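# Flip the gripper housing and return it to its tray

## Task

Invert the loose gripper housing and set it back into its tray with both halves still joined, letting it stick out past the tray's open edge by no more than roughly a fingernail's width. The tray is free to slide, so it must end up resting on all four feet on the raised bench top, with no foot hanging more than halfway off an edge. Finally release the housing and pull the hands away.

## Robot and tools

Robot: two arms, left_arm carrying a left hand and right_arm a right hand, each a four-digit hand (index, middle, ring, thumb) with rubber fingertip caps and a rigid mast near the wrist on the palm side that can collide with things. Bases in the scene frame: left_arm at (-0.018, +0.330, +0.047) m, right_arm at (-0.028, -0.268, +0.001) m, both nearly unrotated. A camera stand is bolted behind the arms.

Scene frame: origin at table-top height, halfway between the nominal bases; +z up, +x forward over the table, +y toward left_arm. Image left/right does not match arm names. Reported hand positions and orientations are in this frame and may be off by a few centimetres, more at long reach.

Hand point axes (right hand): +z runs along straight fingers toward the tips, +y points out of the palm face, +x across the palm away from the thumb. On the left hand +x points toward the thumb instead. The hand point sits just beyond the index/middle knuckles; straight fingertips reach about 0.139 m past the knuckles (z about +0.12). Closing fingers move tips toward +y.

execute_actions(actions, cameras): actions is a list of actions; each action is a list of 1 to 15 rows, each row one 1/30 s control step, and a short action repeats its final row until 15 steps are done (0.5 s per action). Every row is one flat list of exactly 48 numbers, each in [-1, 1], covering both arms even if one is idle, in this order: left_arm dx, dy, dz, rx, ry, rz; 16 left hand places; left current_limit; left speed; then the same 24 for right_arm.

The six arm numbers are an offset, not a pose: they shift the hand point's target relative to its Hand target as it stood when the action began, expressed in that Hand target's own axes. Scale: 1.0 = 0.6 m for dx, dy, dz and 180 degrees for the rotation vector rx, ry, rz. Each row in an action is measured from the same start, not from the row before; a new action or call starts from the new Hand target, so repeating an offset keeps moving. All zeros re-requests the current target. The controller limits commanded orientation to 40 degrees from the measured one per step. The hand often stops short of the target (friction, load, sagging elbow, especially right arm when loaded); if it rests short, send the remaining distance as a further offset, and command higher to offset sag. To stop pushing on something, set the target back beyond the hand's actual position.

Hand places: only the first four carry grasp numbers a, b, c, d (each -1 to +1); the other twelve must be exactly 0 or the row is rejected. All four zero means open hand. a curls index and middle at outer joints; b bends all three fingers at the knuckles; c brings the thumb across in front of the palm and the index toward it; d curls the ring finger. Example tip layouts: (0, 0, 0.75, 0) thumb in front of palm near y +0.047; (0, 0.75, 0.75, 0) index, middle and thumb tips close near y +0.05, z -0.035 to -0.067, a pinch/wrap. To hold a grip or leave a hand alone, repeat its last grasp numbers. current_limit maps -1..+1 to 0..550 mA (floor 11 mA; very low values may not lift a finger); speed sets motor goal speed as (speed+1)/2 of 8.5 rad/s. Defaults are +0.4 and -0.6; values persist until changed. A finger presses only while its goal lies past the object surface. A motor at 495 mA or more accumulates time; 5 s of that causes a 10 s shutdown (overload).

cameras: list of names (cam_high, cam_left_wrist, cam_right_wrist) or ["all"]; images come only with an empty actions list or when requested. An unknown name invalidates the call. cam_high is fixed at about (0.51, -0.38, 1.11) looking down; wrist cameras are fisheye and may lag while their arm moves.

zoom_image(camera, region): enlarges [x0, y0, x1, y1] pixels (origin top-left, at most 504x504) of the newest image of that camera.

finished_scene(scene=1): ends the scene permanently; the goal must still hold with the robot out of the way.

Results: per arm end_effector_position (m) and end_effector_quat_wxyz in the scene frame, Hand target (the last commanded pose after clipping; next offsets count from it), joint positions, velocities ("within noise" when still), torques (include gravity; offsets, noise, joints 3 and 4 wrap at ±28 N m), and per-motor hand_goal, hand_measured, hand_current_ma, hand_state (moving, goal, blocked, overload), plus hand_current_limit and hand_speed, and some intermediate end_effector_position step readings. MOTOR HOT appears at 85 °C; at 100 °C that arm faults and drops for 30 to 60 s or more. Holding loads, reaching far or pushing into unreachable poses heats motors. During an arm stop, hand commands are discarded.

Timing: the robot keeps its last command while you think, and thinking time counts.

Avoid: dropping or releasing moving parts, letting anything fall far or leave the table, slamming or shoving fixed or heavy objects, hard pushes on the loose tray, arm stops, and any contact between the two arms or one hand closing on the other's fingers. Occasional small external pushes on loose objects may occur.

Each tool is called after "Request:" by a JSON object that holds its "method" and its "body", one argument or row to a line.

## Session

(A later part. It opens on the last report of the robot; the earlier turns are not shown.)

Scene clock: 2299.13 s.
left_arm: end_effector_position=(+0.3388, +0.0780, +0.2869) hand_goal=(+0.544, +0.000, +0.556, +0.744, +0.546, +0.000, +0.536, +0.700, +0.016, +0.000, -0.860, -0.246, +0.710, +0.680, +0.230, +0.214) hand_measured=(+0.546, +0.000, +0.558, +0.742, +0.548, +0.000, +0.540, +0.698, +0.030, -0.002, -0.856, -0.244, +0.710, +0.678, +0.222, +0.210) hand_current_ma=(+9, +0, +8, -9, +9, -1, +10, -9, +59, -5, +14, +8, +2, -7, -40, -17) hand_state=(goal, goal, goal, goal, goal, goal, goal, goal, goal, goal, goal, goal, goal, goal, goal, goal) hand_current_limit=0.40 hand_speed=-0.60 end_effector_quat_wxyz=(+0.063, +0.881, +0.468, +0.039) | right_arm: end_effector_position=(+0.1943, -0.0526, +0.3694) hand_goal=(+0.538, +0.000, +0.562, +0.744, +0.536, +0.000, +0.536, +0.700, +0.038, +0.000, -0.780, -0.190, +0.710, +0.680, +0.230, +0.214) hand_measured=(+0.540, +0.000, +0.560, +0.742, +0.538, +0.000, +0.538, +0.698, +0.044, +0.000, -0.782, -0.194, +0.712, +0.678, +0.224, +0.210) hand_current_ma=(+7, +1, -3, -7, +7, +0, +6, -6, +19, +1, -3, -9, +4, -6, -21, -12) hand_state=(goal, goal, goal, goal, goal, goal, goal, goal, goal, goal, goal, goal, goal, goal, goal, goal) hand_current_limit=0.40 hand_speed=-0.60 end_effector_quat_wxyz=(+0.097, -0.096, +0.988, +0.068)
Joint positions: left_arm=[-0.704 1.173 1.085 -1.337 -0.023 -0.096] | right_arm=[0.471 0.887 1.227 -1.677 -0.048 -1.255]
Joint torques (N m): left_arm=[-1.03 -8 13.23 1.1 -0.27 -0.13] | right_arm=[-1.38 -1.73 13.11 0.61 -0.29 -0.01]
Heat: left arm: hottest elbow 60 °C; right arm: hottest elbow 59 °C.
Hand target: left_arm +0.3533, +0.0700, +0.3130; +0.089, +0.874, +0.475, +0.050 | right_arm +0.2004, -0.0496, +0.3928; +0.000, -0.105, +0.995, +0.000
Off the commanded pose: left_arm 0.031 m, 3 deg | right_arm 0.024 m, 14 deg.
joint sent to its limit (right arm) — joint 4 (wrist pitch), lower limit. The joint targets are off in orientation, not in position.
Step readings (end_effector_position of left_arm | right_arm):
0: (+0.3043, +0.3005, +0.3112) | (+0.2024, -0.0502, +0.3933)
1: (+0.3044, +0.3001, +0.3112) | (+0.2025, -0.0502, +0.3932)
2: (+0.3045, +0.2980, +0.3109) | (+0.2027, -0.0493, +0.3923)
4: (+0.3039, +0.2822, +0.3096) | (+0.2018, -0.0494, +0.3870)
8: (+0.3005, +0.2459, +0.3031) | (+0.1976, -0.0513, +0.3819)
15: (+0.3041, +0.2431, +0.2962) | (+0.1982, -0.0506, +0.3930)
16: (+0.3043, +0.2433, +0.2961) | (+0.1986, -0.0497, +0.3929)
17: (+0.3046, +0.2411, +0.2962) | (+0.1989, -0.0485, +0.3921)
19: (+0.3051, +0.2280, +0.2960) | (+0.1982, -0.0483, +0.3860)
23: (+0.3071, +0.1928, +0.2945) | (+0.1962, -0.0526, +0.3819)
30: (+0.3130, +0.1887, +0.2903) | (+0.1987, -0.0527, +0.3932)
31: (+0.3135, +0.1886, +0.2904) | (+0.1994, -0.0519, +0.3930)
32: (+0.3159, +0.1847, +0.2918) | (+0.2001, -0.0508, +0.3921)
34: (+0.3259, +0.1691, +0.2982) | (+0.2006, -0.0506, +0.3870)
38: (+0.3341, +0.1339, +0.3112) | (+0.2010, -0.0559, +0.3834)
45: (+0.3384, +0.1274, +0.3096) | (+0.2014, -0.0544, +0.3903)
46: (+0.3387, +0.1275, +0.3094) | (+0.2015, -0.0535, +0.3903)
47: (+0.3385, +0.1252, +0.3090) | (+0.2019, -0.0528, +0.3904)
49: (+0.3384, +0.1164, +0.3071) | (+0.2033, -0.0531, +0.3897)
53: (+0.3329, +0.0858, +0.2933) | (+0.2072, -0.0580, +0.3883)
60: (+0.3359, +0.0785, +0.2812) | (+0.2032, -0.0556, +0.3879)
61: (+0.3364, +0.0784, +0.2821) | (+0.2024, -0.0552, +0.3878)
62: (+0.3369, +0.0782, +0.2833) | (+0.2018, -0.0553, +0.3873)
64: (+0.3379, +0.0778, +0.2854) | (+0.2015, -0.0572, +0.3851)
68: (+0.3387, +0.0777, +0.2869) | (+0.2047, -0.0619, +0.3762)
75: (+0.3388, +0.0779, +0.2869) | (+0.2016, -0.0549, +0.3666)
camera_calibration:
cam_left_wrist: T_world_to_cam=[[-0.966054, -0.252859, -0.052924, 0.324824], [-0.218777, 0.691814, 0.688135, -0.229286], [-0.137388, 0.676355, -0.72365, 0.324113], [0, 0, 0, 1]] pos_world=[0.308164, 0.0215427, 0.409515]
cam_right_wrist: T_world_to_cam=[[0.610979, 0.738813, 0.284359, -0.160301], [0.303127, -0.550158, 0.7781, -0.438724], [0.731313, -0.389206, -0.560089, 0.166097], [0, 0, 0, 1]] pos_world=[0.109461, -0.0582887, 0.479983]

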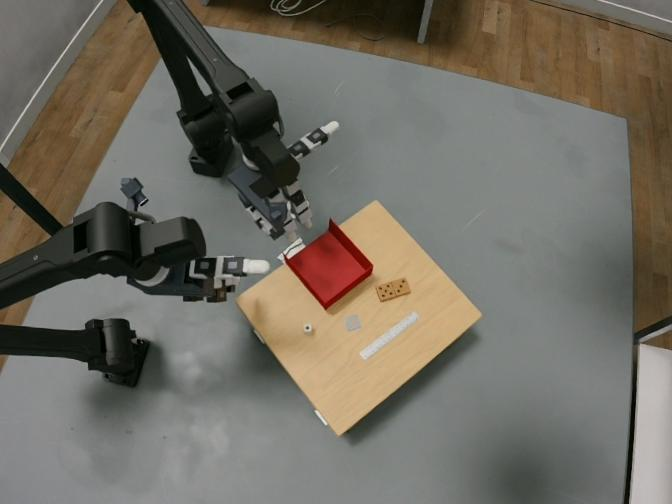

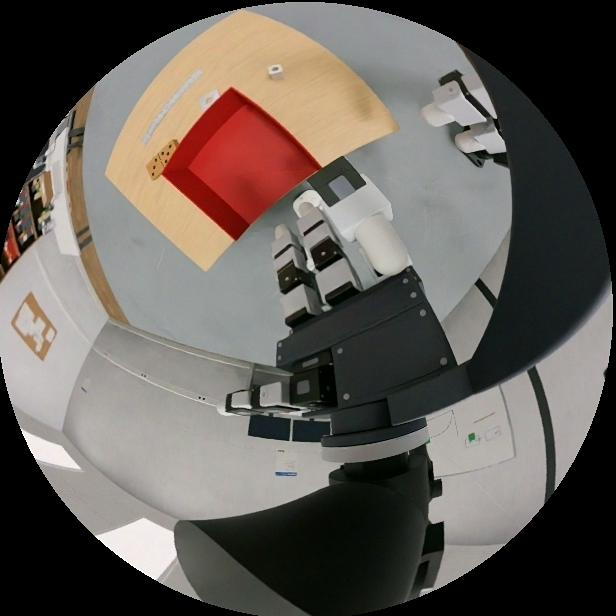

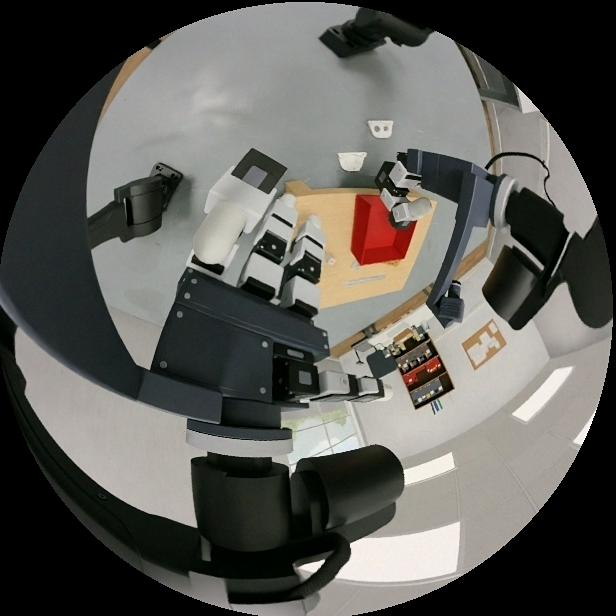

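Request:
{"method": "execute_actions", "body": {
  "actions": [
    [[0,-0.018,0.085,0,0,0,0,0.22,0,0.9,0,0,0,0,0,0,0,0,0,0,0,0,0.4,-0.6,0,0,0,0,0,0,0,0.22,0,0.85,0,0,0,0,0,0,0,0,0,0,0,0,0.4,-0.6]],
    [[0,-0.018,0.085,0,0,0,0,0.22,0,0.9,0,0,0,0,0,0,0,0,0,0,0,0,0.4,-0.6,0,0,0,0,0,0,0,0.22,0,0.85,0,0,0,0,0,0,0,0,0,0,0,0,0.4,-0.6]]
  ],
  "cameras": ["cam_high","cam_left_wrist"]
}}

Request:
{"method": "zoom_image", "body": {
  "camera": "cam_high",
  "region": [230, 160, 390, 320]
}}

Scene clock: 2314.77 s.
left_arm: end_effector_position=(+0.3500, +0.0683, +0.2198) hand_goal=(+0.544, +0.000, +0.556, +0.744, +0.546, +0.000, +0.536, +0.700, +0.016, +0.000, -0.860, -0.246, +0.710, +0.680, +0.230, +0.214) hand_measured=(+0.548, +0.000, +0.558, +0.742, +0.554, +0.000, +0.542, +0.700, -0.012, -0.002, -0.880, -0.244, +0.712, +0.678, +0.222, +0.210) hand_current_ma=(+13, +0, +8, -9, +27, -1, +17, -3, -117, -8, -75, +7, +4, -7, -40, -17) hand_state=(goal, goal, goal, goal, goal, goal, goal, goal, blocked, goal, goal, goal, goal, goal, goal, goal) hand_current_limit=0.40 hand_speed=-0.60 end_effector_quat_wxyz=(+0.098, +0.878, +0.466, +0.052) | right_arm: end_effector_position=(+0.1934, -0.0519, +0.3704) hand_goal=(+0.538, +0.000, +0.562, +0.744, +0.536, +0.000, +0.536, +0.700, +0.038, +0.000, -0.780, -0.190, +0.710, +0.680, +0.230, +0.214) hand_measured=(+0.540, +0.000, +0.560, +0.742, +0.538, +0.000, +0.538, +0.698, +0.044, +0.000, -0.782, -0.194, +0.712, +0.678, +0.224, +0.210) hand_current_ma=(+7, +1, -3, -7, +7, +0, +6, -6, +19, +1, -3, -9, +4, -6, -21, -12) hand_state=(goal, goal, goal, goal, goal, goal, goal, goal, goal, goal, goal, goal, goal, goal, goal, goal) hand_current_limit=0.40 hand_speed=-0.60 end_effector_quat_wxyz=(+0.098, -0.107, +0.987, +0.068)
Joint positions: left_arm=[-0.705 1.208 0.909 -1.051 -0.022 -0.097] | right_arm=[0.47 0.89 1.232 -1.677 -0.05 -1.28]
Joint torques (N m): left_arm=[-0.44 -6.36 8.43 1.25 -0.26 -0.12] | right_arm=[-1.38 -1.49 13.12 0.65 -0.3 -0.02]
Heat: left arm: hottest elbow 65 °C; right arm: hottest elbow 63 °C.
Hand target: left_arm +0.3531, +0.0705, +0.2087; +0.089, +0.874, +0.475, +0.050 | right_arm +0.2004, -0.0496, +0.3929; +0.001, -0.105, +0.994, +0.000
Off the commanded pose: left_arm 0.012 m, 1 deg | right_arm 0.024 m, 14 deg.
joint sent to its limit (right arm) — joint 4 (wrist pitch), lower limit. The joint targets are off in orientation, not in position.
Step readings (end_effector_position of left_arm | right_arm):
0: (+0.3388, +0.0780, +0.2869) | (+0.1943, -0.0526, +0.3694)
1: (+0.3391, +0.0778, +0.2870) | (+0.1943, -0.0526, +0.3694)
2: (+0.3408, +0.0764, +0.2879) | (+0.1941, -0.0526, +0.3694)
4: (+0.3460, +0.0721, +0.2880) | (+0.1938, -0.0525, +0.3694)
8: (+0.3478, +0.0705, +0.2742) | (+0.1937, -0.0521, +0.3698)
15: (+0.3472, +0.0711, +0.2604) | (+0.1936, -0.0519, +0.3703)
16: (+0.3474, +0.0709, +0.2601) | (+0.1936, -0.0519, +0.3703)
17: (+0.3487, +0.0699, +0.2585) | (+0.1935, -0.0519, +0.3702)
19: (+0.3500, +0.0687, +0.2511) | (+0.1935, -0.0519, +0.3702)
23: (+0.3450, +0.0725, +0.2207) | (+0.1934, -0.0519, +0.3702)
30: (+0.3495, +0.0687, +0.2196) | (+0.1934, -0.0519, +0.3704)
camera_calibration:
cam_left_wrist: T_world_to_cam=[[-0.961818, -0.256661, -0.0950296, 0.337691], [-0.256468, 0.724006, 0.640343, -0.152481], [-0.0955493, 0.640266, -0.762188, 0.279859], [0, 0, 0, 1]] pos_world=[0.312431, 0.0178856, 0.343036]
Images, in order (width x height): cam_high 672x504, cam_left_wrist 616x616.

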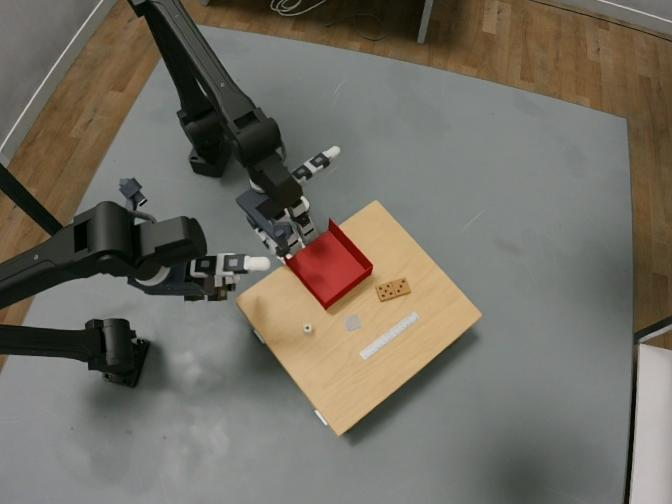

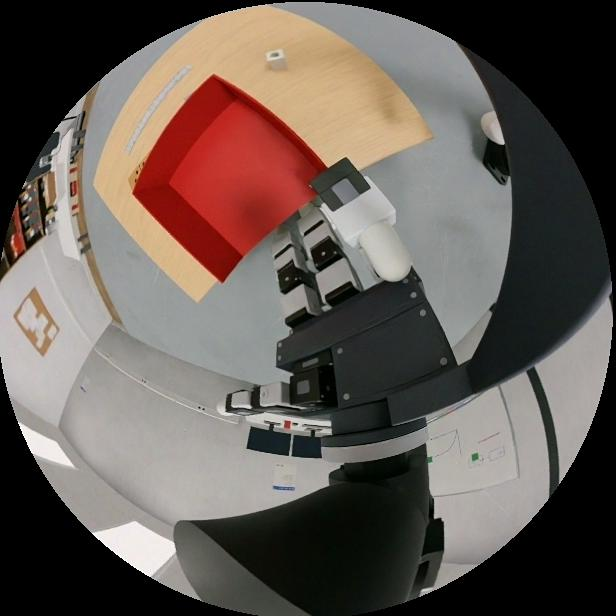

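Scaled by 3.150 from the camera's 672x504 image, which has a finer 960x720 frame.

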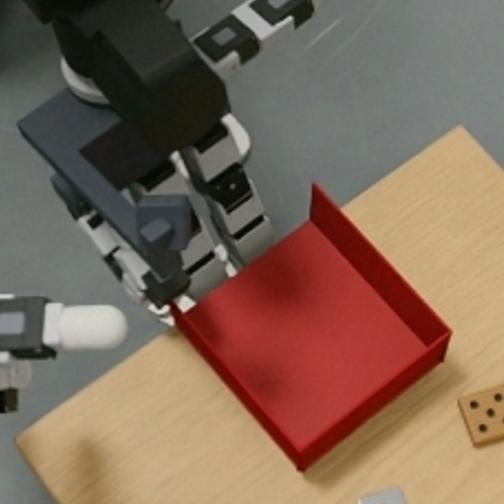

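Request:
{"method": "execute_actions", "body": {
  "actions": [
    [[0,-0.033,-0.01,0,0,0,0,0.22,0,0.9,0,0,0,0,0,0,0,0,0,0,0,0,0.4,-0.6,0,0,0,0,0,0,0,0.22,0,0.85,0,0,0,0,0,0,0,0,0,0,0,0,0.4,-0.6]],
    [[0,0.018,-0.085,0,0,0,0,0.22,0,0.5,0,0,0,0,0,0,0,0,0,0,0,0,0.4,-0.6,0,0,0,0,0,0,0,0.22,0,0.85,0,0,0,0,0,0,0,0,0,0,0,0,0.4,-0.6]],
    [[0,0,0,0,0,0,0,0.22,0,0,0,0,0,0,0,0,0,0,0,0,0,0,0.4,-0.6,0,0,0,0,0,0,0,0.22,0,0.85,0,0,0,0,0,0,0,0,0,0,0,0,0.4,-0.6]]
  ],
  "cameras": ["cam_high","cam_left_wrist"]
}}

Request:
{"method": "zoom_image", "body": {
  "camera": "cam_high",
  "region": [230, 160, 390, 320]
}}

Scene clock: 2336.20 s.
left_arm: end_effector_position=(+0.3312, +0.0855, +0.2522) hand_goal=(+0.454, +0.000, +0.646, +0.744, +0.366, +0.000, +0.536, +0.700, +0.420, +0.000, +0.580, +0.744, +0.710, +0.680, +0.230, +0.214) hand_measured=(+0.464, +0.000, +0.644, +0.742, +0.376, +0.000, +0.540, +0.700, +0.368, -0.002, +0.428, +0.704, +0.712, +0.678, +0.222, +0.210) hand_current_ma=(+39, +0, -6, -9, +43, -1, +16, -3, -238, -7, -385, -171, +4, -7, -40, -17) hand_state=(goal, goal, goal, goal, goal, goal, goal, goal, blocked, goal, blocked, blocked, goal, goal, goal, goal) hand_current_limit=0.40 hand_speed=-0.60 end_effector_quat_wxyz=(+0.083, +0.877, +0.471, +0.047) | right_arm: end_effector_position=(+0.1933, -0.0517, +0.3704) hand_goal=(+0.538, +0.000, +0.562, +0.744, +0.536, +0.000, +0.536, +0.700, +0.038, +0.000, -0.780, -0.190, +0.710, +0.680, +0.230, +0.214) hand_measured=(+0.540, -0.002, +0.560, +0.742, +0.538, +0.000, +0.538, +0.698, +0.044, +0.000, -0.782, -0.194, +0.712, +0.678, +0.224, +0.210) hand_current_ma=(+6, -3, -4, -7, +8, +0, +6, -6, +19, +1, -3, -9, +4, -6, -21, -12) hand_state=(goal, goal, goal, goal, goal, goal, goal, goal, goal, goal, goal, goal, goal, goal, goal, goal) hand_current_limit=0.40 hand_speed=-0.60 end_effector_quat_wxyz=(+0.098, -0.108, +0.987, +0.069)
Joint positions: left_arm=[-0.705 1.131 0.948 -1.198 -0.025 -0.106] | right_arm=[0.47 0.891 1.232 -1.677 -0.051 -1.28]
Joint torques (N m): left_arm=[-1.08 -6.53 11.12 0.47 -0.23 -0.07] | right_arm=[-1.03 -1.55 13.2 0.54 -0.24 0]
Heat: left arm: hottest elbow 59 °C; right arm: hottest elbow 63 °C.
Hand target: left_arm +0.3359, +0.0814, +0.2627; +0.089, +0.874, +0.475, +0.050 | right_arm +0.2004, -0.0495, +0.3928; +0.000, -0.105, +0.995, +0.000
Off the commanded pose: left_arm 0.012 m, 1 deg | right_arm 0.024 m, 14 deg.
joint sent to its limit (right arm) — joint 4 (wrist pitch), lower limit. The joint targets are off in orientation, not in position.
Step readings (end_effector_position of left_arm | right_arm):
0: (+0.3500, +0.0683, +0.2198) | (+0.1934, -0.0519, +0.3704)
1: (+0.3500, +0.0684, +0.2196) | (+0.1934, -0.0519, +0.3704)
2: (+0.3495, +0.0688, +0.2187) | (+0.1934, -0.0519, +0.3704)
4: (+0.3480, +0.0703, +0.2177) | (+0.1934, -0.0519, +0.3704)
8: (+0.3424, +0.0753, +0.2173) | (+0.1934, -0.0519, +0.3704)
15: (+0.3402, +0.0773, +0.2167) | (+0.1934, -0.0519, +0.3704)
16: (+0.3400, +0.0775, +0.2165) | (+0.1934, -0.0519, +0.3704)
17: (+0.3385, +0.0787, +0.2163) | (+0.1934, -0.0519, +0.3704)
19: (+0.3331, +0.0832, +0.2189) | (+0.1934, -0.0519, +0.3704)
23: (+0.3277, +0.0877, +0.2331) | (+0.1934, -0.0519, +0.3704)
30: (+0.3280, +0.0877, +0.2432) | (+0.1934, -0.0519, +0.3704)
31: (+0.3276, +0.0880, +0.2430) | (+0.1934, -0.0519, +0.3704)
32: (+0.3274, +0.0882, +0.2428) | (+0.1934, -0.0519, +0.3704)
34: (+0.3273, +0.0884, +0.2427) | (+0.1934, -0.0519, +0.3704)
38: (+0.3270, +0.0887, +0.2425) | (+0.1933, -0.0518, +0.3705)
45: (+0.3288, +0.0873, +0.2464) | (+0.1932, -0.0517, +0.3705)
camera_calibration:
cam_left_wrist: T_world_to_cam=[[-0.96127, -0.264367, -0.0779164, 0.323259], [-0.248379, 0.708429, 0.660634, -0.196931], [-0.119451, 0.6544, -0.746654, 0.294566], [0, 0, 0, 1]] pos_world=[0.297012, 0.0322064, 0.375226]
Images, in order (width x height): cam_high 672x504, cam_left_wrist 616x616.

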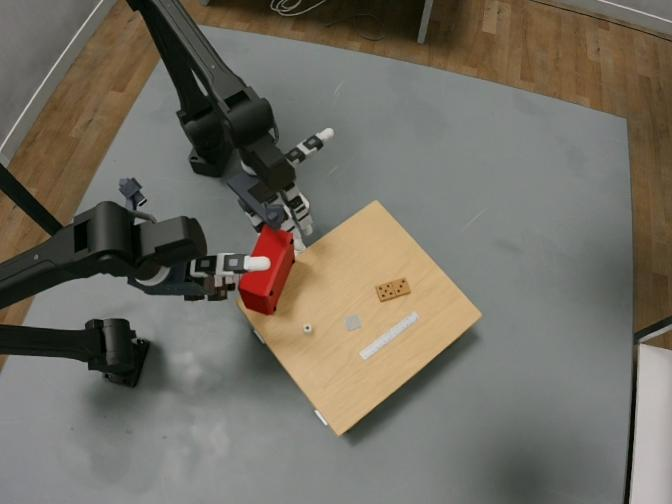

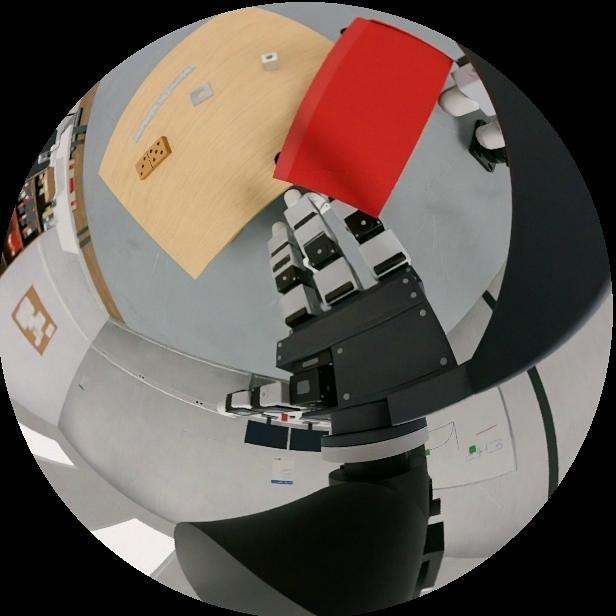

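Scaled by 3.150 from the camera's 672x504 image, which has a finer 960x720 frame.

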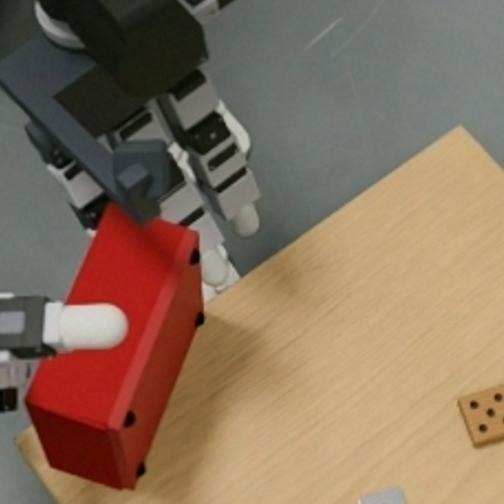

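Request:
{"method": "execute_actions", "body": {
  "actions": [
    [[0,0,0,0,0,0,0,0.22,0,0.12,0,0,0,0,0,0,0,0,0,0,0,0,0.4,-0.6,0,0,0,0,0,0,0,0.22,0,0.85,0,0,0,0,0,0,0,0,0,0,0,0,0.4,-0.6]]
  ],
  "cameras": ["all"]
}}

Request:
{"method": "zoom_image", "body": {
  "camera": "cam_high",
  "region": [220, 190, 340, 310]
}}

Request:
{"method": "zoom_image", "body": {
  "camera": "cam_left_wrist",
  "region": [220, 10, 470, 260]
}}

Scene clock: 2377.37 s.
left_arm: end_effector_position=(+0.3310, +0.0858, +0.2518) hand_goal=(+0.466, +0.000, +0.634, +0.744, +0.390, +0.000, +0.536, +0.700, +0.366, +0.000, +0.388, +0.612, +0.710, +0.680, +0.230, +0.214) hand_measured=(+0.468, +0.000, +0.638, +0.742, +0.392, +0.000, +0.540, +0.700, +0.370, -0.002, +0.394, +0.616, +0.712, +0.678, +0.222, +0.210) hand_current_ma=(+7, +0, +15, -9, +10, -1, +16, -3, +11, -7, +23, +11, +4, -7, -40, -17) hand_state=(goal, goal, goal, goal, goal, goal, goal, goal, goal, goal, goal, goal, goal, goal, goal, goal) hand_current_limit=0.40 hand_speed=-0.60 end_effector_quat_wxyz=(+0.082, +0.877, +0.471, +0.047) | right_arm: end_effector_position=(+0.1933, -0.0517, +0.3704) hand_goal=(+0.538, +0.000, +0.562, +0.744, +0.536, +0.000, +0.536, +0.700, +0.038, +0.000, -0.780, -0.190, +0.710, +0.680, +0.230, +0.214) hand_measured=(+0.540, -0.002, +0.560, +0.742, +0.538, +0.000, +0.538, +0.698, +0.044, +0.000, -0.782, -0.194, +0.712, +0.678, +0.224, +0.210) hand_current_ma=(+6, -3, -4, -7, +8, +0, +6, -6, +19, +1, -3, -9, +4, -6, -21, -12) hand_state=(goal, goal, goal, goal, goal, goal, goal, goal, goal, goal, goal, goal, goal, goal, goal, goal) hand_current_limit=0.40 hand_speed=-0.60 end_effector_quat_wxyz=(+0.098, -0.108, +0.987, +0.069)
Joint positions: left_arm=[-0.705 1.132 0.948 -1.2 -0.025 -0.106] | right_arm=[0.47 0.891 1.232 -1.677 -0.051 -1.28]
Joint torques (N m): left_arm=[-1.38 -7.47 11.28 0.54 -0.21 -0.06] | right_arm=[-1.9 -1.55 13.23 0.61 -0.26 0.02]
Heat: left arm: hottest elbow 57 °C; right arm: hottest elbow 63 °C.
Hand target: left_arm +0.3360, +0.0815, +0.2627; +0.089, +0.874, +0.475, +0.050 | right_arm +0.2004, -0.0495, +0.3928; +0.000, -0.105, +0.995, +0.000
Off the commanded pose: left_arm 0.013 m, 1 deg | right_arm 0.024 m, 14 deg.
joint sent to its limit (right arm) — joint 4 (wrist pitch), lower limit. The joint targets are off in orientation, not in position.
Step readings (end_effector_position of left_arm | right_arm):
0: (+0.3312, +0.0855, +0.2522) | (+0.1933, -0.0517, +0.3704)
1: (+0.3312, +0.0855, +0.2522) | (+0.1933, -0.0517, +0.3704)
2: (+0.3312, +0.0855, +0.2522) | (+0.1933, -0.0517, +0.3704)
4: (+0.3310, +0.0858, +0.2519) | (+0.1933, -0.0517, +0.3704)
8: (+0.3310, +0.0858, +0.2518) | (+0.1933, -0.0517, +0.3704)
15: (+0.3310, +0.0858, +0.2518) | (+0.1933, -0.0517, +0.3704)
camera_calibration:
cam_left_wrist: T_world_to_cam=[[-0.961361, -0.264298, -0.0770188, 0.322845], [-0.247486, 0.70722, 0.662262, -0.1976], [-0.120566, 0.655734, -0.745303, 0.29397], [0, 0, 0, 1]] pos_world=[0.29691, 0.0323085, 0.374825]
cam_right_wrist: T_world_to_cam=[[0.592182, 0.753631, 0.285239, -0.156548], [0.313928, -0.541779, 0.779695, -0.440879], [0.742139, -0.372177, -0.557417, 0.16555], [0, 0, 0, 1]] pos_world=[0.108247, -0.0592652, 0.480685]

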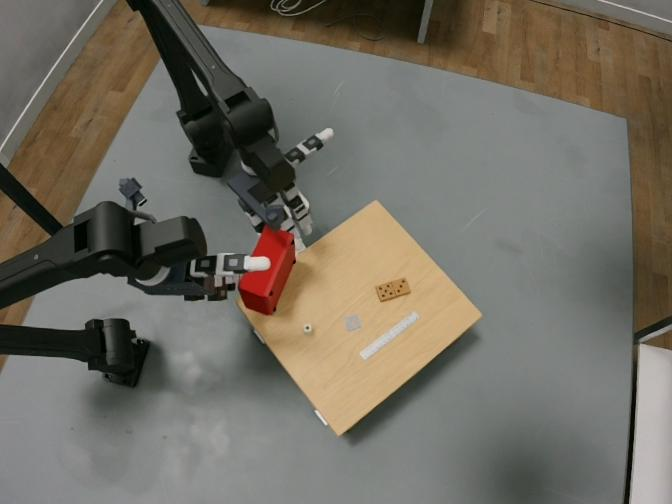

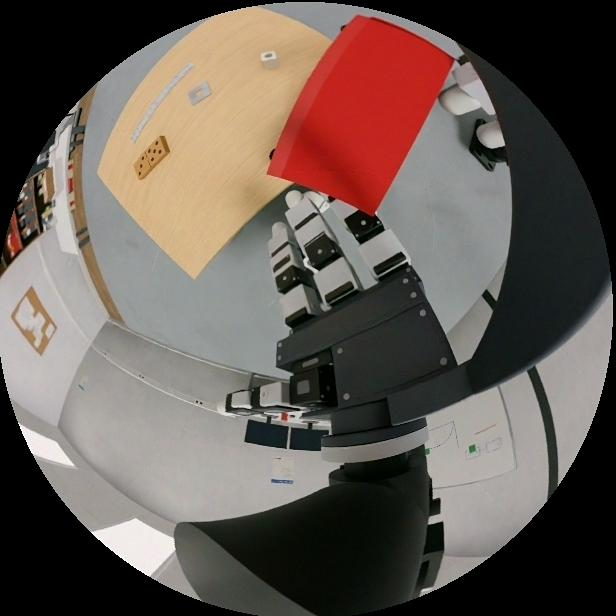

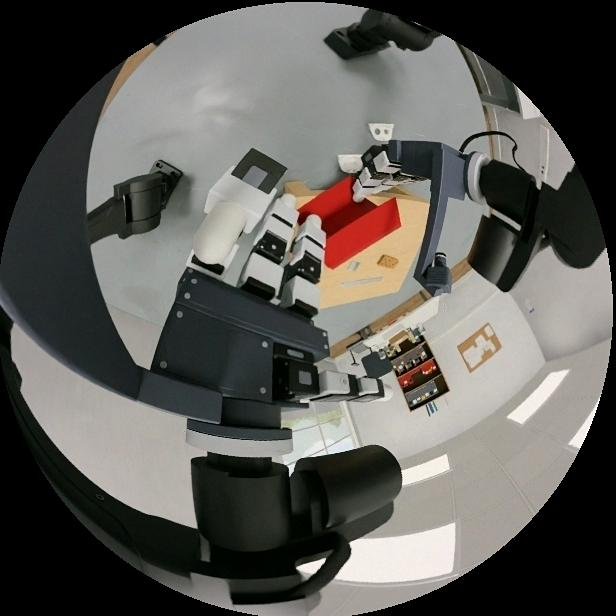

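Scaled by 4.200 from the camera's 672x504 image, which has a finer 960x720 frame.

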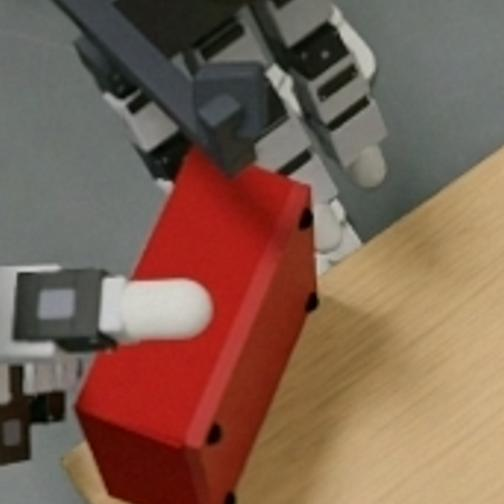

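Scaled by 2.016 from the camera's 616x616 image, which has a finer 880x880 frame.

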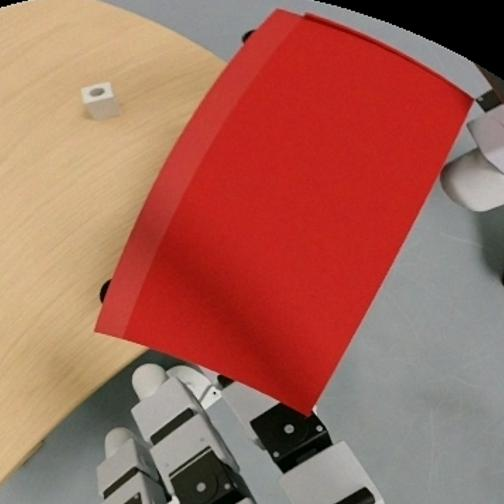

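Request:
{"method": "execute_actions", "body": {
  "actions": [
    [[0,0.007,-0.0326,0,0,0,0,0.22,0,0.12,0,0,0,0,0,0,0,0,0,0,0,0,0.4,-0.6,0,0,0,0,0,0,0,0.22,0,0.85,0,0,0,0,0,0,0,0,0,0,0,0,0.4,-0.6]],
    [[0.0115,0.035,0.0074,0,0,0,0,0.22,0,0.12,0,0,0,0,0,0,0,0,0,0,0,0,0.4,-0.6,0,0,0,0,0,0,0,0.22,0,0.85,0,0,0,0,0,0,0,0,0,0,0,0,0.4,-0.6]]
  ],
  "cameras": ["all"]
}}

Request:
{"method": "zoom_image", "body": {
  "camera": "cam_high",
  "region": [220, 190, 340, 310]
}}

Scene clock: 2509.77 s.
left_arm: end_effector_position=(+0.3425, +0.0857, +0.2614) hand_goal=(+0.466, +0.000, +0.634, +0.744, +0.390, +0.000, +0.536, +0.700, +0.366, +0.000, +0.388, +0.612, +0.710, +0.680, +0.230, +0.214) hand_measured=(+0.468, +0.000, +0.638, +0.742, +0.392, +0.000, +0.540, +0.700, +0.370, -0.002, +0.394, +0.614, +0.712, +0.678, +0.222, +0.210) hand_current_ma=(+7, +0, +14, -9, +10, -1, +16, -3, +16, -7, +18, +9, +4, -7, -40, -17) hand_state=(goal, goal, goal, goal, goal, goal, goal, goal, goal, goal, goal, goal, goal, goal, goal, goal) hand_current_limit=0.40 hand_speed=-0.60 end_effector_quat_wxyz=(+0.069, +0.874, +0.479, +0.042) | right_arm: end_effector_position=(+0.1933, -0.0517, +0.3704) hand_goal=(+0.538, +0.000, +0.562, +0.744, +0.536, +0.000, +0.536, +0.700, +0.038, +0.000, -0.780, -0.190, +0.710, +0.680, +0.230, +0.214) hand_measured=(+0.540, -0.002, +0.560, +0.742, +0.538, +0.000, +0.538, +0.698, +0.044, +0.000, -0.782, -0.194, +0.712, +0.678, +0.224, +0.210) hand_current_ma=(+6, -3, -4, -7, +8, +0, +6, -6, +19, +1, -3, -9, +4, -6, -21, -12) hand_state=(goal, goal, goal, goal, goal, goal, goal, goal, goal, goal, goal, goal, goal, goal, goal, goal) hand_current_limit=0.40 hand_speed=-0.60 end_effector_quat_wxyz=(+0.098, -0.108, +0.987, +0.069)
Joint positions: left_arm=[-0.688 1.17 1.011 -1.251 -0.025 -0.106] | right_arm=[0.47 0.891 1.232 -1.677 -0.051 -1.28]
Joint torques (N m): left_arm=[-0.21 -6.77 12.97 0.75 -0.05 0.18] | right_arm=[-1.32 -1.79 13.2 0.54 -0.23 0.01]
Heat: left arm: hottest elbow 58 °C; right arm: hottest elbow 66 °C.
Hand target: left_arm +0.3578, +0.0756, +0.2827; +0.089, +0.874, +0.475, +0.050 | right_arm +0.2004, -0.0495, +0.3928; +0.000, -0.105, +0.995, +0.000
Off the commanded pose: left_arm 0.028 m, 2 deg | right_arm 0.024 m, 14 deg.
joint sent to its limit (right arm) — joint 4 (wrist pitch), lower limit. The joint targets are off in orientation, not in position.
Step readings (end_effector_position of left_arm | right_arm):
0: (+0.3310, +0.0858, +0.2518) | (+0.1933, -0.0517, +0.3704)
1: (+0.3308, +0.0859, +0.2517) | (+0.1933, -0.0517, +0.3704)
2: (+0.3302, +0.0865, +0.2513) | (+0.1933, -0.0517, +0.3704)
4: (+0.3275, +0.0887, +0.2498) | (+0.1933, -0.0517, +0.3704)
8: (+0.3250, +0.0908, +0.2504) | (+0.1933, -0.0517, +0.3704)
15: (+0.3263, +0.0897, +0.2554) | (+0.1933, -0.0517, +0.3704)
16: (+0.3265, +0.0895, +0.2558) | (+0.1933, -0.0517, +0.3704)
17: (+0.3267, +0.0893, +0.2563) | (+0.1933, -0.0517, +0.3704)
19: (+0.3294, +0.0879, +0.2586) | (+0.1933, -0.0517, +0.3704)
23: (+0.3389, +0.0856, +0.2630) | (+0.1933, -0.0517, +0.3704)
30: (+0.3425, +0.0857, +0.2614) | (+0.1933, -0.0517, +0.3704)
camera_calibration:
cam_left_wrist: T_world_to_cam=[[-0.958252, -0.279247, -0.061432, 0.330815], [-0.245102, 0.69162, 0.679402, -0.204918], [-0.147233, 0.666095, -0.73119, 0.307134], [0, 0, 0, 1]] pos_world=[0.311998, 0.0295237, 0.384118]
cam_right_wrist: T_world_to_cam=[[0.592182, 0.753631, 0.285239, -0.156548], [0.313928, -0.541779, 0.779695, -0.440879], [0.742139, -0.372177, -0.557417, 0.16555], [0, 0, 0, 1]] pos_world=[0.108247, -0.0592652, 0.480685]

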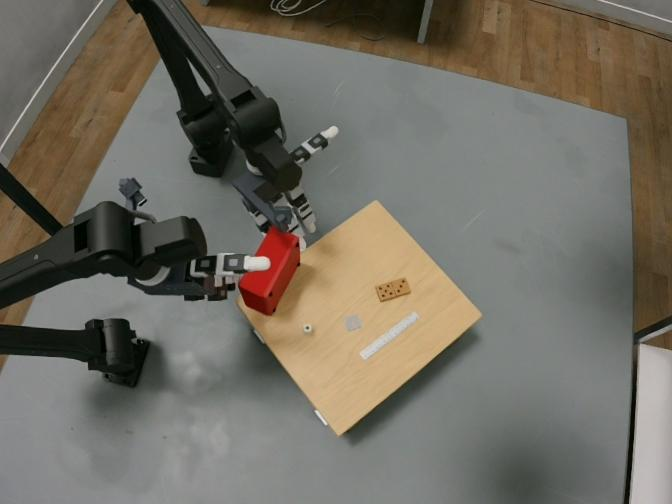

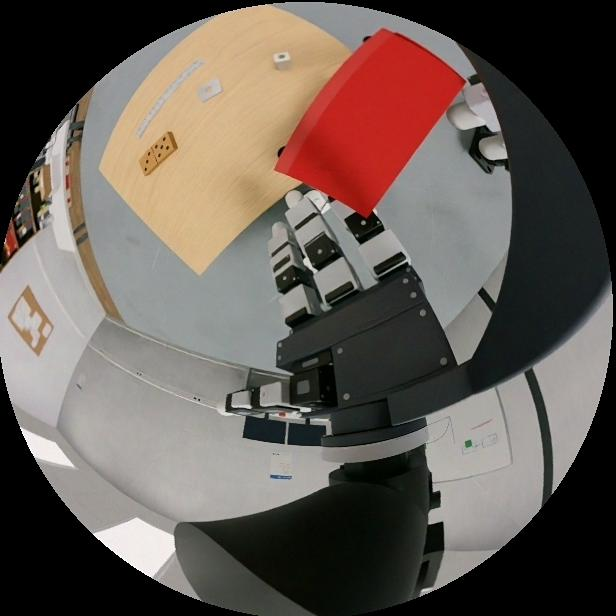

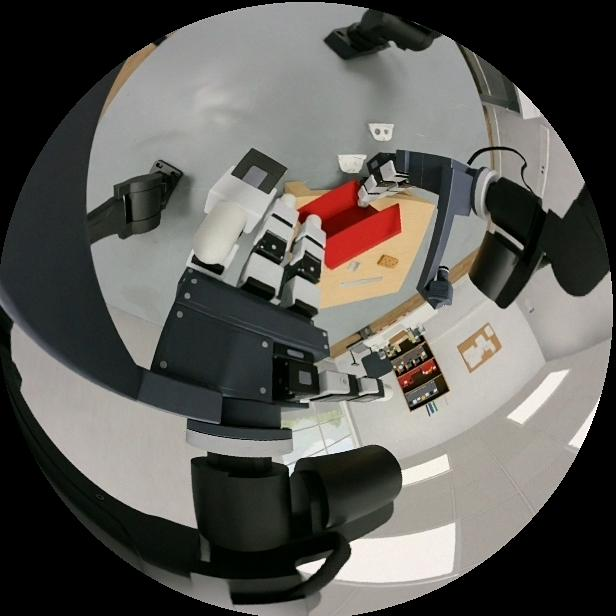

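Scaled by 4.200 from the camera's 672x504 image, which has a finer 960x720 frame.

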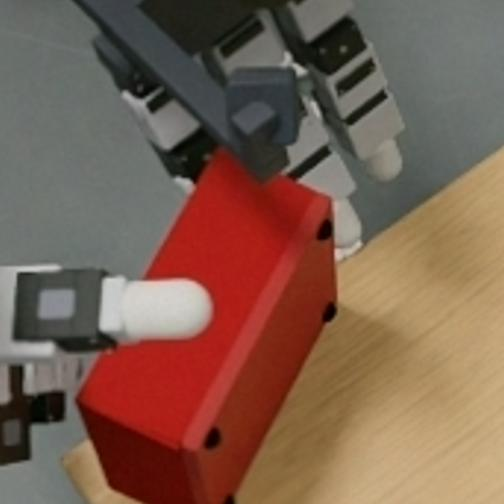

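Request:
{"method": "execute_actions", "body": {
  "actions": [
    [[0.008,0.024,0.005,0,0,0,0,0.22,0,0.12,0,0,0,0,0,0,0,0,0,0,0,0,0.4,-0.6,0,0,0,0,0,0,0,0.22,0,0.85,0,0,0,0,0,0,0,0,0,0,0,0,0.4,-0.6]],
    [[0.008,0.024,0.005,0,0,0,0,0.22,0,0.12,0,0,0,0,0,0,0,0,0,0,0,0,0.4,-0.6,0,0,0,0,0,0,0,0.22,0,0.85,0,0,0,0,0,0,0,0,0,0,0,0,0.4,-0.6]]
  ],
  "cameras": ["cam_high","cam_right_wrist"]
}}

Request:
{"method": "zoom_image", "body": {
  "camera": "cam_high",
  "region": [220, 190, 340, 310]
}}

Scene clock: 2518.80 s.
left_arm: end_effector_position=(+0.3688, +0.0787, +0.2631) hand_goal=(+0.466, +0.000, +0.634, +0.744, +0.390, +0.000, +0.536, +0.700, +0.366, +0.000, +0.388, +0.612, +0.710, +0.680, +0.230, +0.214) hand_measured=(+0.480, -0.004, +0.640, +0.746, +0.400, -0.004, +0.542, +0.704, +0.372, -0.002, +0.394, +0.614, +0.712, +0.678, +0.222, +0.210) hand_current_ma=(+54, -10, +23, +3, +35, -10, +19, +12, +21, -7, +18, +9, +4, -7, -40, -17) hand_state=(goal, goal, goal, goal, goal, goal, goal, goal, goal, goal, goal, goal, goal, goal, goal, goal) hand_current_limit=0.40 hand_speed=-0.60 end_effector_quat_wxyz=(+0.068, +0.873, +0.481, +0.040) | right_arm: end_effector_position=(+0.1933, -0.0517, +0.3704) hand_goal=(+0.538, +0.000, +0.562, +0.744, +0.536, +0.000, +0.536, +0.700, +0.038, +0.000, -0.780, -0.190, +0.710, +0.680, +0.230, +0.214) hand_measured=(+0.540, -0.002, +0.560, +0.742, +0.538, +0.000, +0.538, +0.698, +0.044, +0.000, -0.782, -0.194, +0.712, +0.678, +0.224, +0.210) hand_current_ma=(+6, -3, -4, -7, +8, +0, +6, -6, +19, +1, -3, -9, +4, -6, -21, -12) hand_state=(goal, goal, goal, goal, goal, goal, goal, goal, goal, goal, goal, goal, goal, goal, goal, goal) hand_current_limit=0.40 hand_speed=-0.60 end_effector_quat_wxyz=(+0.098, -0.108, +0.987, +0.069)
Joint positions: left_arm=[-0.656 1.24 1.073 -1.248 -0.017 -0.078] | right_arm=[0.47 0.891 1.232 -1.677 -0.051 -1.28]
Joint torques (N m): left_arm=[-0.97 -6.89 13.05 1.48 -0.04 0.26] | right_arm=[-1.26 -1.61 13.08 0.65 -0.25 0.01]
Heat: left arm: hottest elbow 62 °C; right arm: hottest elbow 66 °C.
Hand target: left_arm +0.3878, +0.0676, +0.2826; +0.089, +0.874, +0.475, +0.050 | right_arm +0.2004, -0.0495, +0.3928; +0.000, -0.105, +0.995, +0.000
Off the commanded pose: left_arm 0.029 m, 3 deg | right_arm 0.024 m, 14 deg.
joint sent to its limit (right arm) — joint 4 (wrist pitch), lower limit. The joint targets are off in orientation, not in position.
Step readings (end_effector_position of left_arm | right_arm):
0: (+0.3425, +0.0857, +0.2614) | (+0.1933, -0.0517, +0.3704)
1: (+0.3427, +0.0856, +0.2614) | (+0.1933, -0.0517, +0.3704)
2: (+0.3430, +0.0853, +0.2615) | (+0.1933, -0.0517, +0.3704)
4: (+0.3459, +0.0848, +0.2617) | (+0.1933, -0.0517, +0.3704)
8: (+0.3530, +0.0833, +0.2628) | (+0.1933, -0.0517, +0.3704)
15: (+0.3557, +0.0821, +0.2628) | (+0.1933, -0.0517, +0.3704)
16: (+0.3558, +0.0820, +0.2630) | (+0.1933, -0.0517, +0.3704)
17: (+0.3564, +0.0818, +0.2635) | (+0.1933, -0.0517, +0.3704)
19: (+0.3595, +0.0809, +0.2635) | (+0.1933, -0.0517, +0.3704)
23: (+0.3671, +0.0791, +0.2643) | (+0.1933, -0.0517, +0.3704)
30: (+0.3687, +0.0786, +0.2631) | (+0.1933, -0.0517, +0.3704)
camera_calibration:
cam_right_wrist: T_world_to_cam=[[0.592182, 0.753631, 0.285239, -0.156548], [0.313928, -0.541779, 0.779695, -0.440879], [0.742139, -0.372177, -0.557417, 0.16555], [0, 0, 0, 1]] pos_world=[0.108247, -0.0592652, 0.480685]
Images, in order (width x height): cam_high 672x504, cam_right_wrist 616x616.

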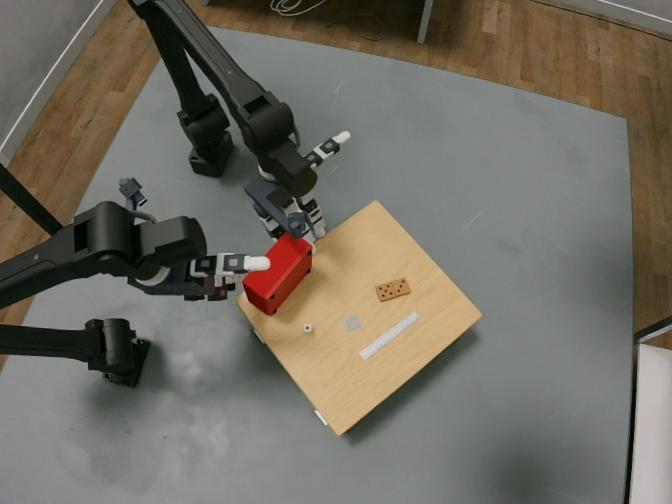

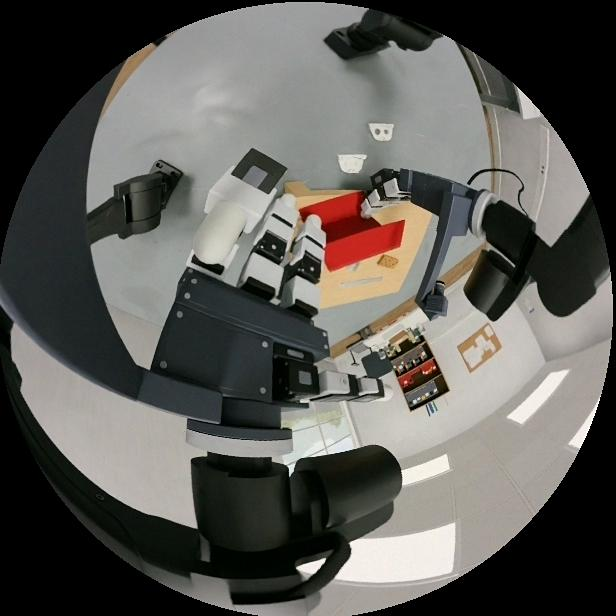

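Scaled by 4.200 from the camera's 672x504 image, which has a finer 960x720 frame.

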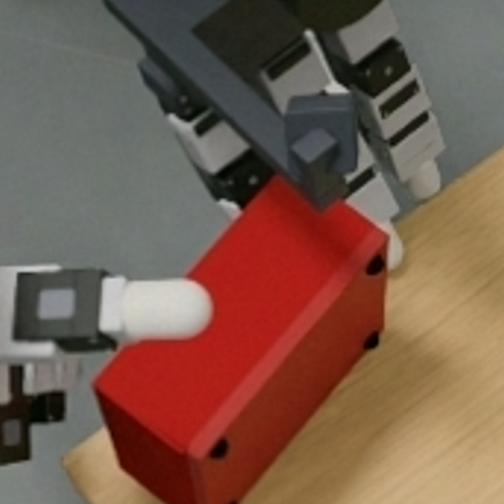

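Request:
{"method": "execute_actions", "body": {
  "actions": [
    [[0,-0.09,-0.019,0,0,0,0,0.22,0,0.12,0,0,0,0,0,0,0,0,0,0,0,0,0.4,-0.6,0,0,-0.062,0,0,-0.1417,0,0.1,0,0,0,0,0,0,0,0,0,0,0,0,0,0,0.4,-0.6]],
    [[0,-0.09,-0.019,0,0,0,0,0.22,0,0.12,0,0,0,0,0,0,0,0,0,0,0,0,0.4,-0.6,-0.0842,-0.0437,0,0,0,-0.1417,0,0.1,0,0,0,0,0,0,0,0,0,0,0,0,0,0,0.4,-0.6]],
    [[0,-0.05,-0.01,0,0,0,0,0.1,0,0,0,0,0,0,0,0,0,0,0,0,0,0,0.4,-0.6,-0.0572,-0.0756,0,0,0,0,0,0.1,0,0,0,0,0,0,0,0,0,0,0,0,0,0,0.4,-0.6]]
  ],
  "cameras": ["all"]
}}

Request:
{"method": "zoom_image", "body": {
  "camera": "cam_high",
  "region": [190, 160, 370, 340]
}}

Scene clock: 2609.93 s.
left_arm: end_effector_position=(+0.2713, +0.1439, +0.2808) hand_goal=(+0.616, +0.000, +0.610, +0.720, +0.576, +0.000, +0.560, +0.700, +0.600, +0.000, +0.580, +0.720, +0.710, +0.680, +0.230, +0.190) hand_measured=(+0.616, -0.004, +0.614, +0.724, +0.578, -0.004, +0.558, +0.704, +0.602, -0.002, +0.578, +0.718, +0.712, +0.678, +0.222, +0.190) hand_current_ma=(+2, -9, +13, +11, +4, -9, -5, +11, +4, -7, -5, -8, +4, -7, -40, +4) hand_state=(goal, goal, goal, goal, goal, goal, goal, goal, goal, goal, goal, goal, goal, goal, goal, goal) hand_current_limit=0.40 hand_speed=-0.60 end_effector_quat_wxyz=(+0.089, +0.876, +0.472, +0.050) | right_arm: end_effector_position=(+0.3066, -0.0292, +0.4091) hand_goal=(+0.616, +0.000, +0.610, +0.720, +0.576, +0.000, +0.560, +0.700, +0.600, +0.000, +0.580, +0.720, +0.710, +0.680, +0.230, +0.190) hand_measured=(+0.616, -0.002, +0.608, +0.724, +0.574, +0.000, +0.558, +0.698, +0.600, +0.000, +0.578, +0.718, +0.710, +0.678, +0.224, +0.190) hand_current_ma=(-1, -5, -5, +8, -5, +1, -6, -7, +1, +0, -7, -7, +2, -6, -21, +2) hand_state=(goal, goal, goal, goal, goal, goal, goal, goal, goal, goal, goal, goal, goal, goal, goal, goal) hand_current_limit=0.40 hand_speed=-0.60 end_effector_quat_wxyz=(+0.130, -0.438, +0.890, +0.002)
Joint positions: left_arm=[-0.676 0.87 0.858 -1.355 -0.02 -0.08] | right_arm=[0.373 1.342 1.708 -1.677 -0.018 -2.079]
Joint torques (N m): left_arm=[-1.73 -3.14 9.42 0.44 -0.23 -0.16] | right_arm=[-1.08 -9.17 12.98 0.47 -0.12 0.01]
Heat: left arm: hottest elbow 72 °C; right arm: hottest elbow 67 °C.
Hand target: left_arm +0.2694, +0.1441, +0.2829; +0.089, +0.874, +0.475, +0.050 | right_arm +0.3124, -0.0296, +0.4301; +0.001, -0.523, +0.853, +0.000
Off the commanded pose: left_arm 0.003 m, 0 deg | right_arm 0.022 m, 18 deg.
joint sent to its limit (right arm) — joint 4 (wrist pitch), lower limit; joint 6 (wrist roll), lower limit. The joint targets are off in orientation, not in position.
Step readings (end_effector_position of left_arm | right_arm):
0: (+0.3688, +0.0787, +0.2631) | (+0.1933, -0.0517, +0.3704)
1: (+0.3688, +0.0787, +0.2631) | (+0.1932, -0.0517, +0.3707)
2: (+0.3686, +0.0788, +0.2641) | (+0.1926, -0.0515, +0.3725)
4: (+0.3648, +0.0817, +0.2652) | (+0.1954, -0.0522, +0.3819)
8: (+0.3500, +0.0928, +0.2717) | (+0.2034, -0.0527, +0.4059)
15: (+0.3438, +0.0975, +0.2843) | (+0.1984, -0.0514, +0.4113)
16: (+0.3433, +0.0978, +0.2833) | (+0.1983, -0.0515, +0.4110)
17: (+0.3416, +0.0991, +0.2818) | (+0.2002, -0.0514, +0.4108)
19: (+0.3316, +0.1064, +0.2758) | (+0.2136, -0.0492, +0.4179)
23: (+0.3059, +0.1240, +0.2703) | (+0.2501, -0.0416, +0.4199)
30: (+0.2974, +0.1286, +0.2813) | (+0.2596, -0.0407, +0.4032)
31: (+0.2971, +0.1287, +0.2810) | (+0.2593, -0.0409, +0.4039)
32: (+0.2962, +0.1291, +0.2805) | (+0.2606, -0.0410, +0.4056)
34: (+0.2910, +0.1322, +0.2785) | (+0.2693, -0.0383, +0.4131)
38: (+0.2759, +0.1415, +0.2761) | (+0.2931, -0.0323, +0.4216)
45: (+0.2716, +0.1437, +0.2810) | (+0.3063, -0.0293, +0.4082)
camera_calibration:
cam_left_wrist: T_world_to_cam=[[-0.960055, -0.266148, -0.0863675, 0.285565], [-0.256432, 0.713364, 0.652192, -0.268269], [-0.111968, 0.648288, -0.753118, 0.271144], [0, 0, 0, 1]] pos_world=[0.235725, 0.0915968, 0.403829]
cam_right_wrist: T_world_to_cam=[[-0.0491236, 0.985416, 0.162918, 0.00175843], [0.421453, -0.127431, 0.897852, -0.563693], [0.905519, 0.112768, -0.409046, 0.0149277], [0, 0, 0, 1]] pos_world=[0.224139, -0.0752483, 0.511933]

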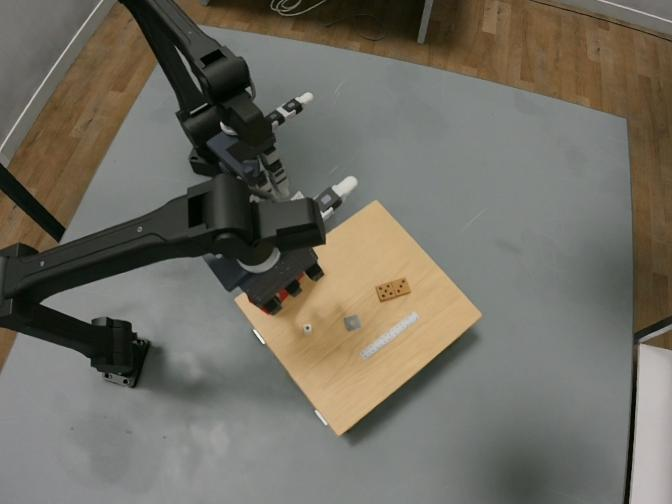

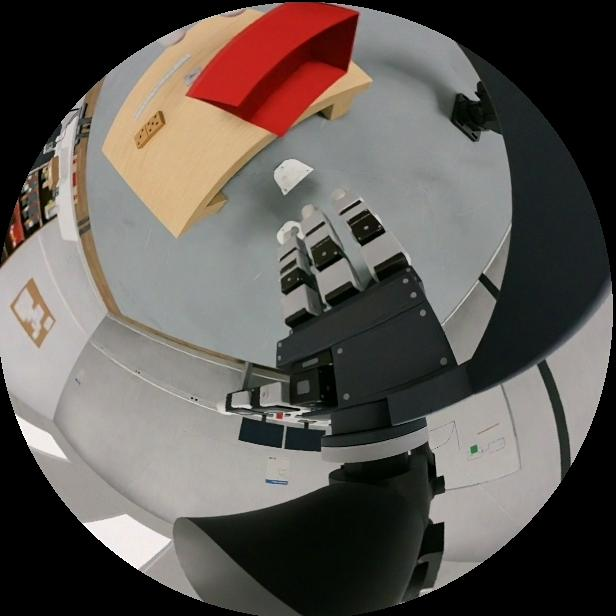

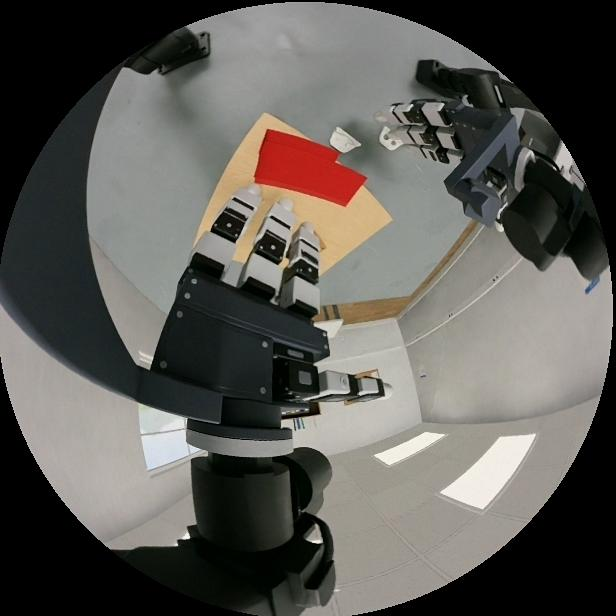

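Scaled by 2.800 from the camera's 672x504 image, which has a finer 960x720 frame.

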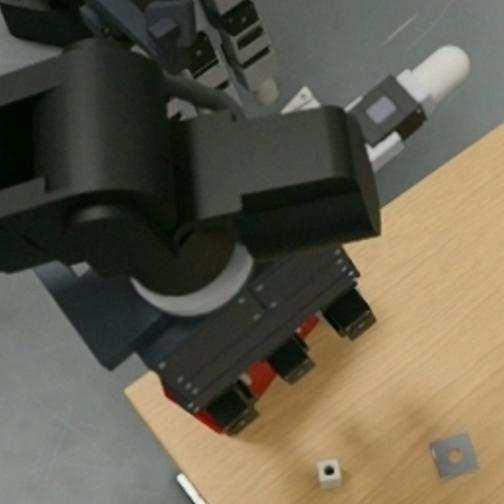

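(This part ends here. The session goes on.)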